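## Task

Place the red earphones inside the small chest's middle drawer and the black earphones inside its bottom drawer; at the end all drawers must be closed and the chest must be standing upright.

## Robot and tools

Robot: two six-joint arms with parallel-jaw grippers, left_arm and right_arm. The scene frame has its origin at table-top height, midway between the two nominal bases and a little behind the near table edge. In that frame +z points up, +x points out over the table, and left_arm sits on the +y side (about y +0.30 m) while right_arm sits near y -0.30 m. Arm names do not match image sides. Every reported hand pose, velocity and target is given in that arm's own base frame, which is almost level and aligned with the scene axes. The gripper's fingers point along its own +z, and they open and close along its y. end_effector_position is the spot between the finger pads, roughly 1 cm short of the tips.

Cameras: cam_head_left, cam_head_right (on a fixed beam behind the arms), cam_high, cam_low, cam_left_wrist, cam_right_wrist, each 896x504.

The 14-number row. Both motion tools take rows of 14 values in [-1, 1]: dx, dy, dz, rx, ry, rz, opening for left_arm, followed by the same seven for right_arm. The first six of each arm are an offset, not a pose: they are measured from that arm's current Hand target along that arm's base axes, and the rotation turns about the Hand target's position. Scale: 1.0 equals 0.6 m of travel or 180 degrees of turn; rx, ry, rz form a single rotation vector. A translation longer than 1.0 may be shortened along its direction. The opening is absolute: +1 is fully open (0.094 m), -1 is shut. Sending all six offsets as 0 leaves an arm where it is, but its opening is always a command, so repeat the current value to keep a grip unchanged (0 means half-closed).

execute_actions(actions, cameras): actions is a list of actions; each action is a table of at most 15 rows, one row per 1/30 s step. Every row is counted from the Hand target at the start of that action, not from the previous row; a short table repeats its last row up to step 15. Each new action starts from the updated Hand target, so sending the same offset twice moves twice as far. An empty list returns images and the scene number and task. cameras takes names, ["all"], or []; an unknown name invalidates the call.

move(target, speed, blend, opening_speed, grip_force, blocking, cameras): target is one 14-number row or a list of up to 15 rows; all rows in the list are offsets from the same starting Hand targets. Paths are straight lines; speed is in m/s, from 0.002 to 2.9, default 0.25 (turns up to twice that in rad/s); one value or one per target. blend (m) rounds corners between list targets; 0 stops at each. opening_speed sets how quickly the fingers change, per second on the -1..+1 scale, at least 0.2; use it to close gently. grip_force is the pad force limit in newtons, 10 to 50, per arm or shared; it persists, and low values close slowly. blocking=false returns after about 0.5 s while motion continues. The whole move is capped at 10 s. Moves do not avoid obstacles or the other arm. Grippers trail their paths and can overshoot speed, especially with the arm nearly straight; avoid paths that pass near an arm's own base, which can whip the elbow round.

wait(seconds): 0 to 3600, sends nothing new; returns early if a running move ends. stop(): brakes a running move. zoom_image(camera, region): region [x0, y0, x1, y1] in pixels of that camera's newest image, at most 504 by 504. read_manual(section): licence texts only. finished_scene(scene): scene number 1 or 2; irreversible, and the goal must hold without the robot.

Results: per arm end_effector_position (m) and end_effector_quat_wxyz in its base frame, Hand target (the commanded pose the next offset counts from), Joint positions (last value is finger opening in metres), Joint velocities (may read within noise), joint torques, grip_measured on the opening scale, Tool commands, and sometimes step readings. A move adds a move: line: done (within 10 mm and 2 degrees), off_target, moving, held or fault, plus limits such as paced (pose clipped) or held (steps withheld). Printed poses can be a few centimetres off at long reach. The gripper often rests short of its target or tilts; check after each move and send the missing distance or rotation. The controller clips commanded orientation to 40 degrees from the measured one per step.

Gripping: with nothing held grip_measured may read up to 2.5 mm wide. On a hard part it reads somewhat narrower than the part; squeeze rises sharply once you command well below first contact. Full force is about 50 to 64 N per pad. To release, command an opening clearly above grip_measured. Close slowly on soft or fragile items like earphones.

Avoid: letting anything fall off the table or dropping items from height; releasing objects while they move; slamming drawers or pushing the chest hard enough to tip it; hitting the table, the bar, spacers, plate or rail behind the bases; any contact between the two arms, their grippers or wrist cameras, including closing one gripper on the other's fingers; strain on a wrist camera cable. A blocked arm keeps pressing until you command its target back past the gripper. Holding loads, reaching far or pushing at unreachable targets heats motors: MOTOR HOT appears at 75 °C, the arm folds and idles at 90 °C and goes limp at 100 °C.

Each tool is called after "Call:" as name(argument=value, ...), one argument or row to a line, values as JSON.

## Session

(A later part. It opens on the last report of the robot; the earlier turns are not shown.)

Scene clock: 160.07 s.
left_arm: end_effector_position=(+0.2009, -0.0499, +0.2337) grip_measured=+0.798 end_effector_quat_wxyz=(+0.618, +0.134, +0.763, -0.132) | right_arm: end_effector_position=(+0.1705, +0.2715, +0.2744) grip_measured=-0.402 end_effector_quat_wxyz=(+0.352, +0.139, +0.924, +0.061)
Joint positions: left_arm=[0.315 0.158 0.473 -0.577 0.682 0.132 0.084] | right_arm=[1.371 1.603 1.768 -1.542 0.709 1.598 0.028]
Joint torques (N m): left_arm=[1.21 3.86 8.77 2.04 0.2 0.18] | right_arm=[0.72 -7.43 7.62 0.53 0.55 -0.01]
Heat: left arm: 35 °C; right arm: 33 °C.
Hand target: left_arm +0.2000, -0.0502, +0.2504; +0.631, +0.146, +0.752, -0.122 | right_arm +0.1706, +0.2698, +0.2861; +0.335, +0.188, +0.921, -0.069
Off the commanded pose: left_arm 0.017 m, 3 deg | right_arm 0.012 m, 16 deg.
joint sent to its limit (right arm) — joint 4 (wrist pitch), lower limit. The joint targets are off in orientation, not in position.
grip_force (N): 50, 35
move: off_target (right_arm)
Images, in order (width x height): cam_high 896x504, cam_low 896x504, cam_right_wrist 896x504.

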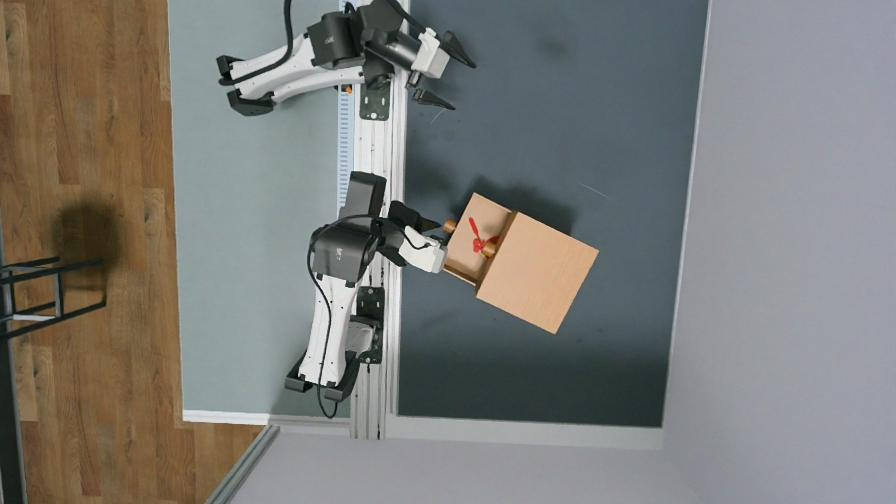

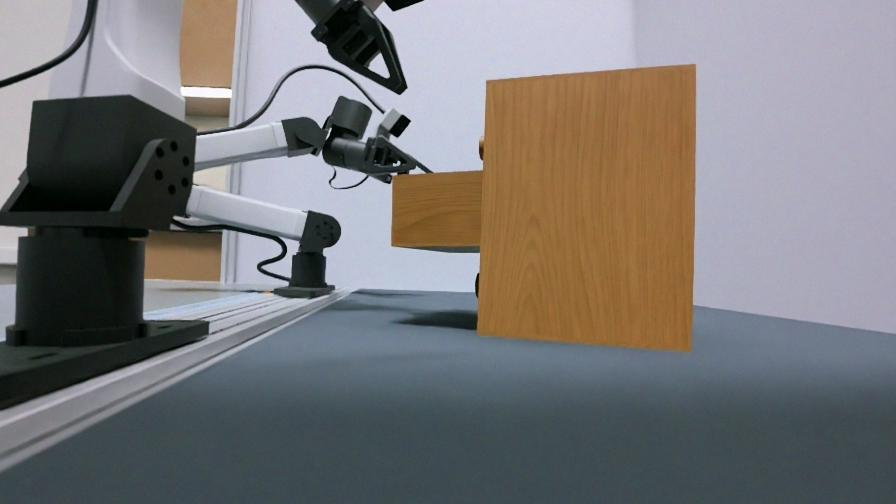

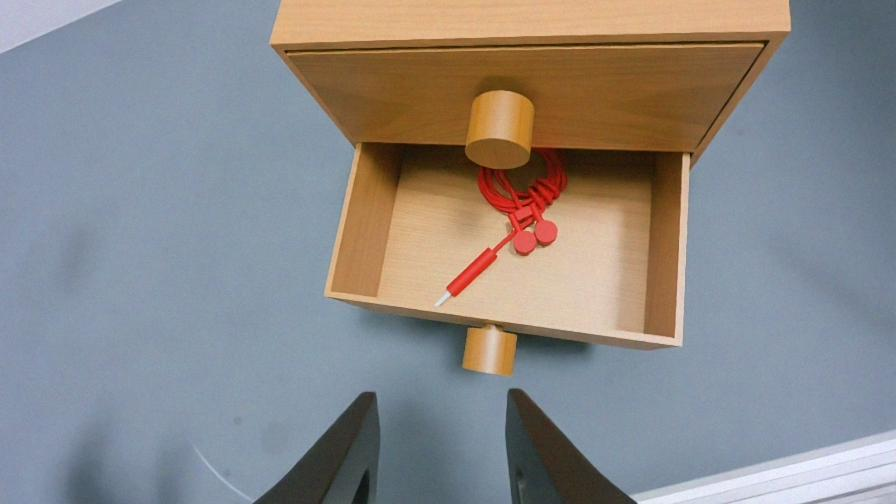

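Call:
move(
  target=[
    [-0.0583, -0.25, -0.0583, 0, 0, -0.022, -1, 0, -0.4, -0.01, -0.0433, -0.1022, 0, -0.4],
    [-0.0783, -0.4467, -0.175, 0, 0, -0.0444, -1, 0, -0.4, -0.01, -0.0433, -0.1022, 0, -0.4],
    [0.1333, -0.536, -0.175, 0, 0, -0.0444, -1, 0, -0.4, -0.01, -0.0433, -0.1022, 0, -0.4],
  ],
  speed=[0.3, 0.25, 0.1],
  blend=[0.02, 0, 0],
  cameras=["cam_left_wrist", "cam_high", "cam_head_left"],
)

Scene clock: 166.97 s.
left_arm: end_effector_position=(+0.2662, -0.3583, +0.1257) grip_measured=-0.994 end_effector_quat_wxyz=(+0.605, +0.214, +0.753, -0.142) | right_arm: end_effector_position=(+0.1733, +0.0314, +0.2822) grip_measured=-0.402 end_effector_quat_wxyz=(+0.473, +0.139, +0.870, -0.018)
Joint positions: left_arm=[-1.167 1.728 0.645 0.796 -0.639 -0.127 0] | right_arm=[1.093 0.785 1.164 -1.553 0.93 1.209 0.028]
Joint torques (N m): left_arm=[2.61 -5.49 9.24 2.41 0.2 0.08] | right_arm=[0.13 -0.02 4.12 1.03 0.45 0]
Heat: left arm: 36 °C; right arm: 33 °C.
Hand target: left_arm +0.2799, -0.3719, +0.1455; +0.621, +0.198, +0.740, -0.166 | right_arm +0.1706, +0.0298, +0.2801; +0.490, +0.173, +0.849, -0.100
Off the commanded pose: left_arm 0.028 m, 4 deg | right_arm 0.004 m, 11 deg.
joint sent to its limit (right arm) — joint 4 (wrist pitch), lower limit. The joint targets are off in orientation, not in position.
grip_force (N): 50, 35
move: off_target (left_arm, right_arm)
Images, in order (width x height): cam_head_left 896x504, cam_high 896x504, cam_left_wrist 896x504.

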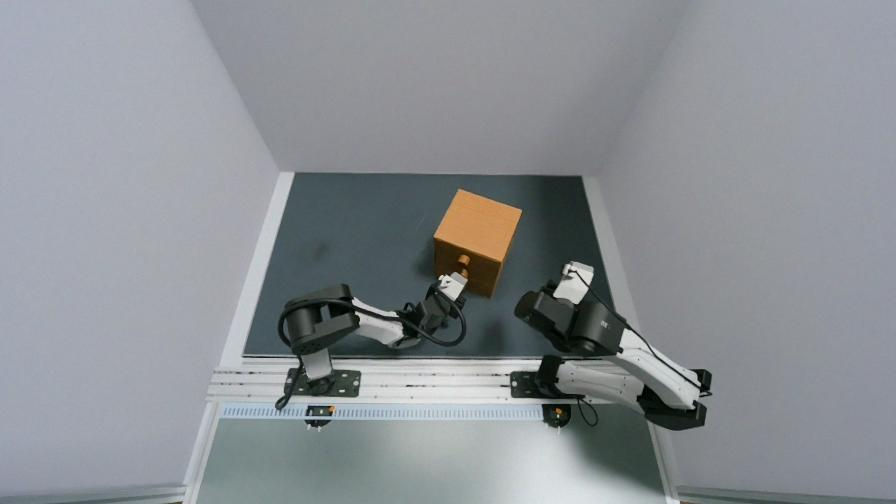

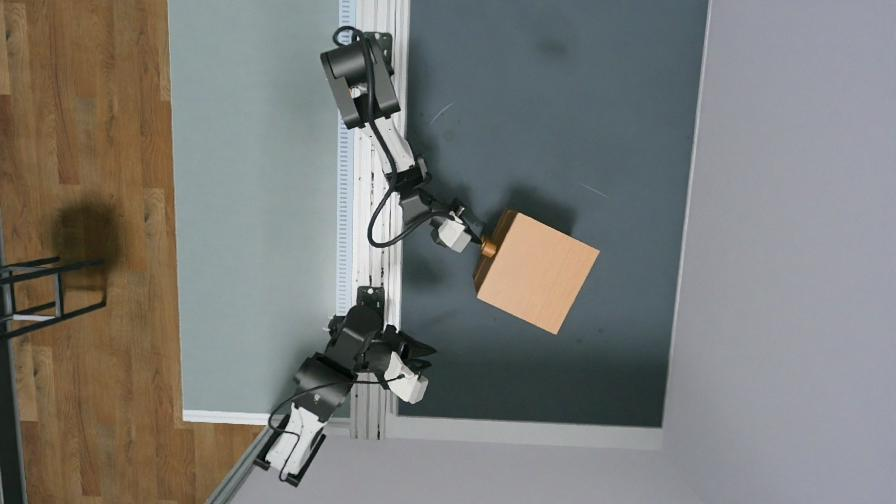

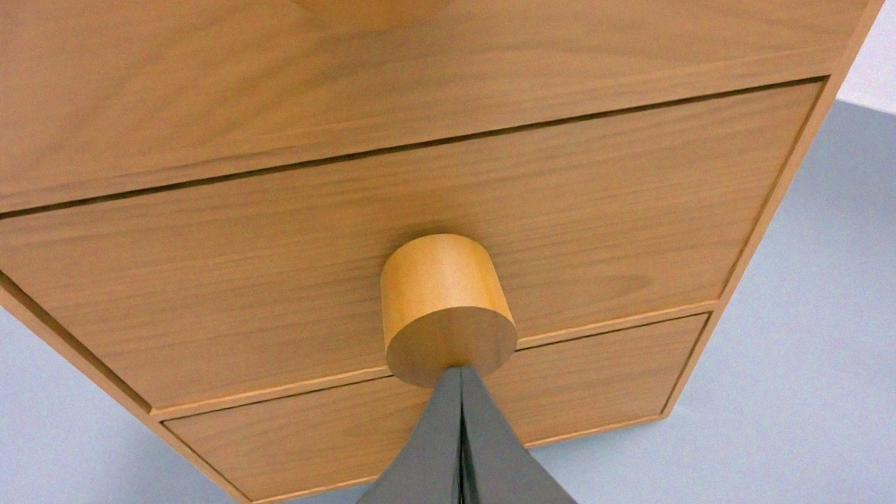

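Call:
move(
  target=[-0.11, 0.06, 0.02, 0, 0, 0, -1, 0, 0, 0, 0, 0, 0, -0.4],
  speed=0.2,
  cameras=["cam_left_wrist"],
)

Scene clock: 168.53 s.
left_arm: end_effector_position=(+0.2178, -0.3379, +0.1511) grip_measured=-0.994 end_effector_quat_wxyz=(+0.618, +0.209, +0.742, -0.153) | right_arm: end_effector_position=(+0.1733, +0.0314, +0.2822) grip_measured=-0.402 end_effector_quat_wxyz=(+0.473, +0.139, +0.870, -0.018)
Joint positions: left_arm=[-1.304 1.527 0.527 0.733 -0.769 -0.157 0] | right_arm=[1.093 0.785 1.164 -1.553 0.93 1.209 0.028]
Joint torques (N m): left_arm=[-0.55 -7.58 4.16 2.12 -0.34 -0.17] | right_arm=[0.14 -0.01 4.12 1.03 0.45 0]
Heat: left arm: 36 °C; right arm: 33 °C.
Hand target: left_arm +0.2139, -0.3359, +0.1574; +0.621, +0.198, +0.740, -0.166 | right_arm +0.1706, +0.0298, +0.2801; +0.490, +0.173, +0.849, -0.100
Off the commanded pose: left_arm 0.008 m, 2 deg | right_arm 0.004 m, 11 deg.
joint sent to its limit (right arm) — joint 4 (wrist pitch), lower limit. The joint targets are off in orientation, not in position.
grip_force (N): 50, 35
move: done

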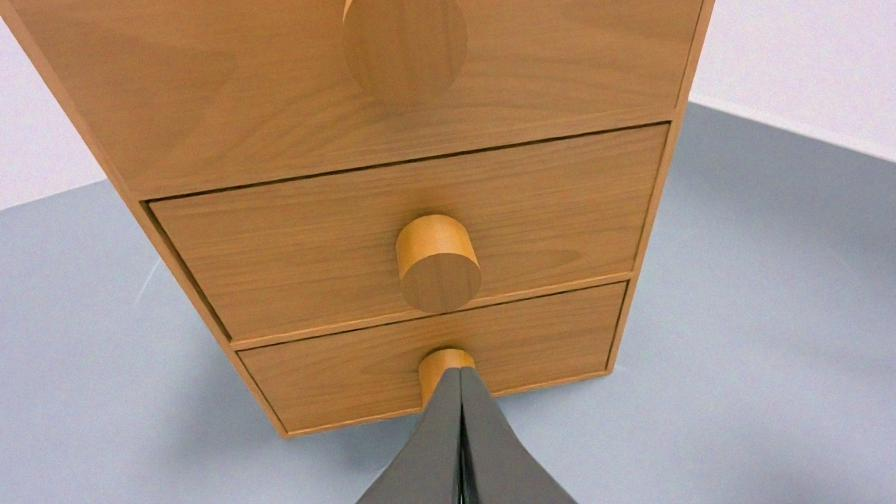

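All drawers are shut.

Call:
finished_scene(
  scene=1,
)

The scene is finished: the task was done.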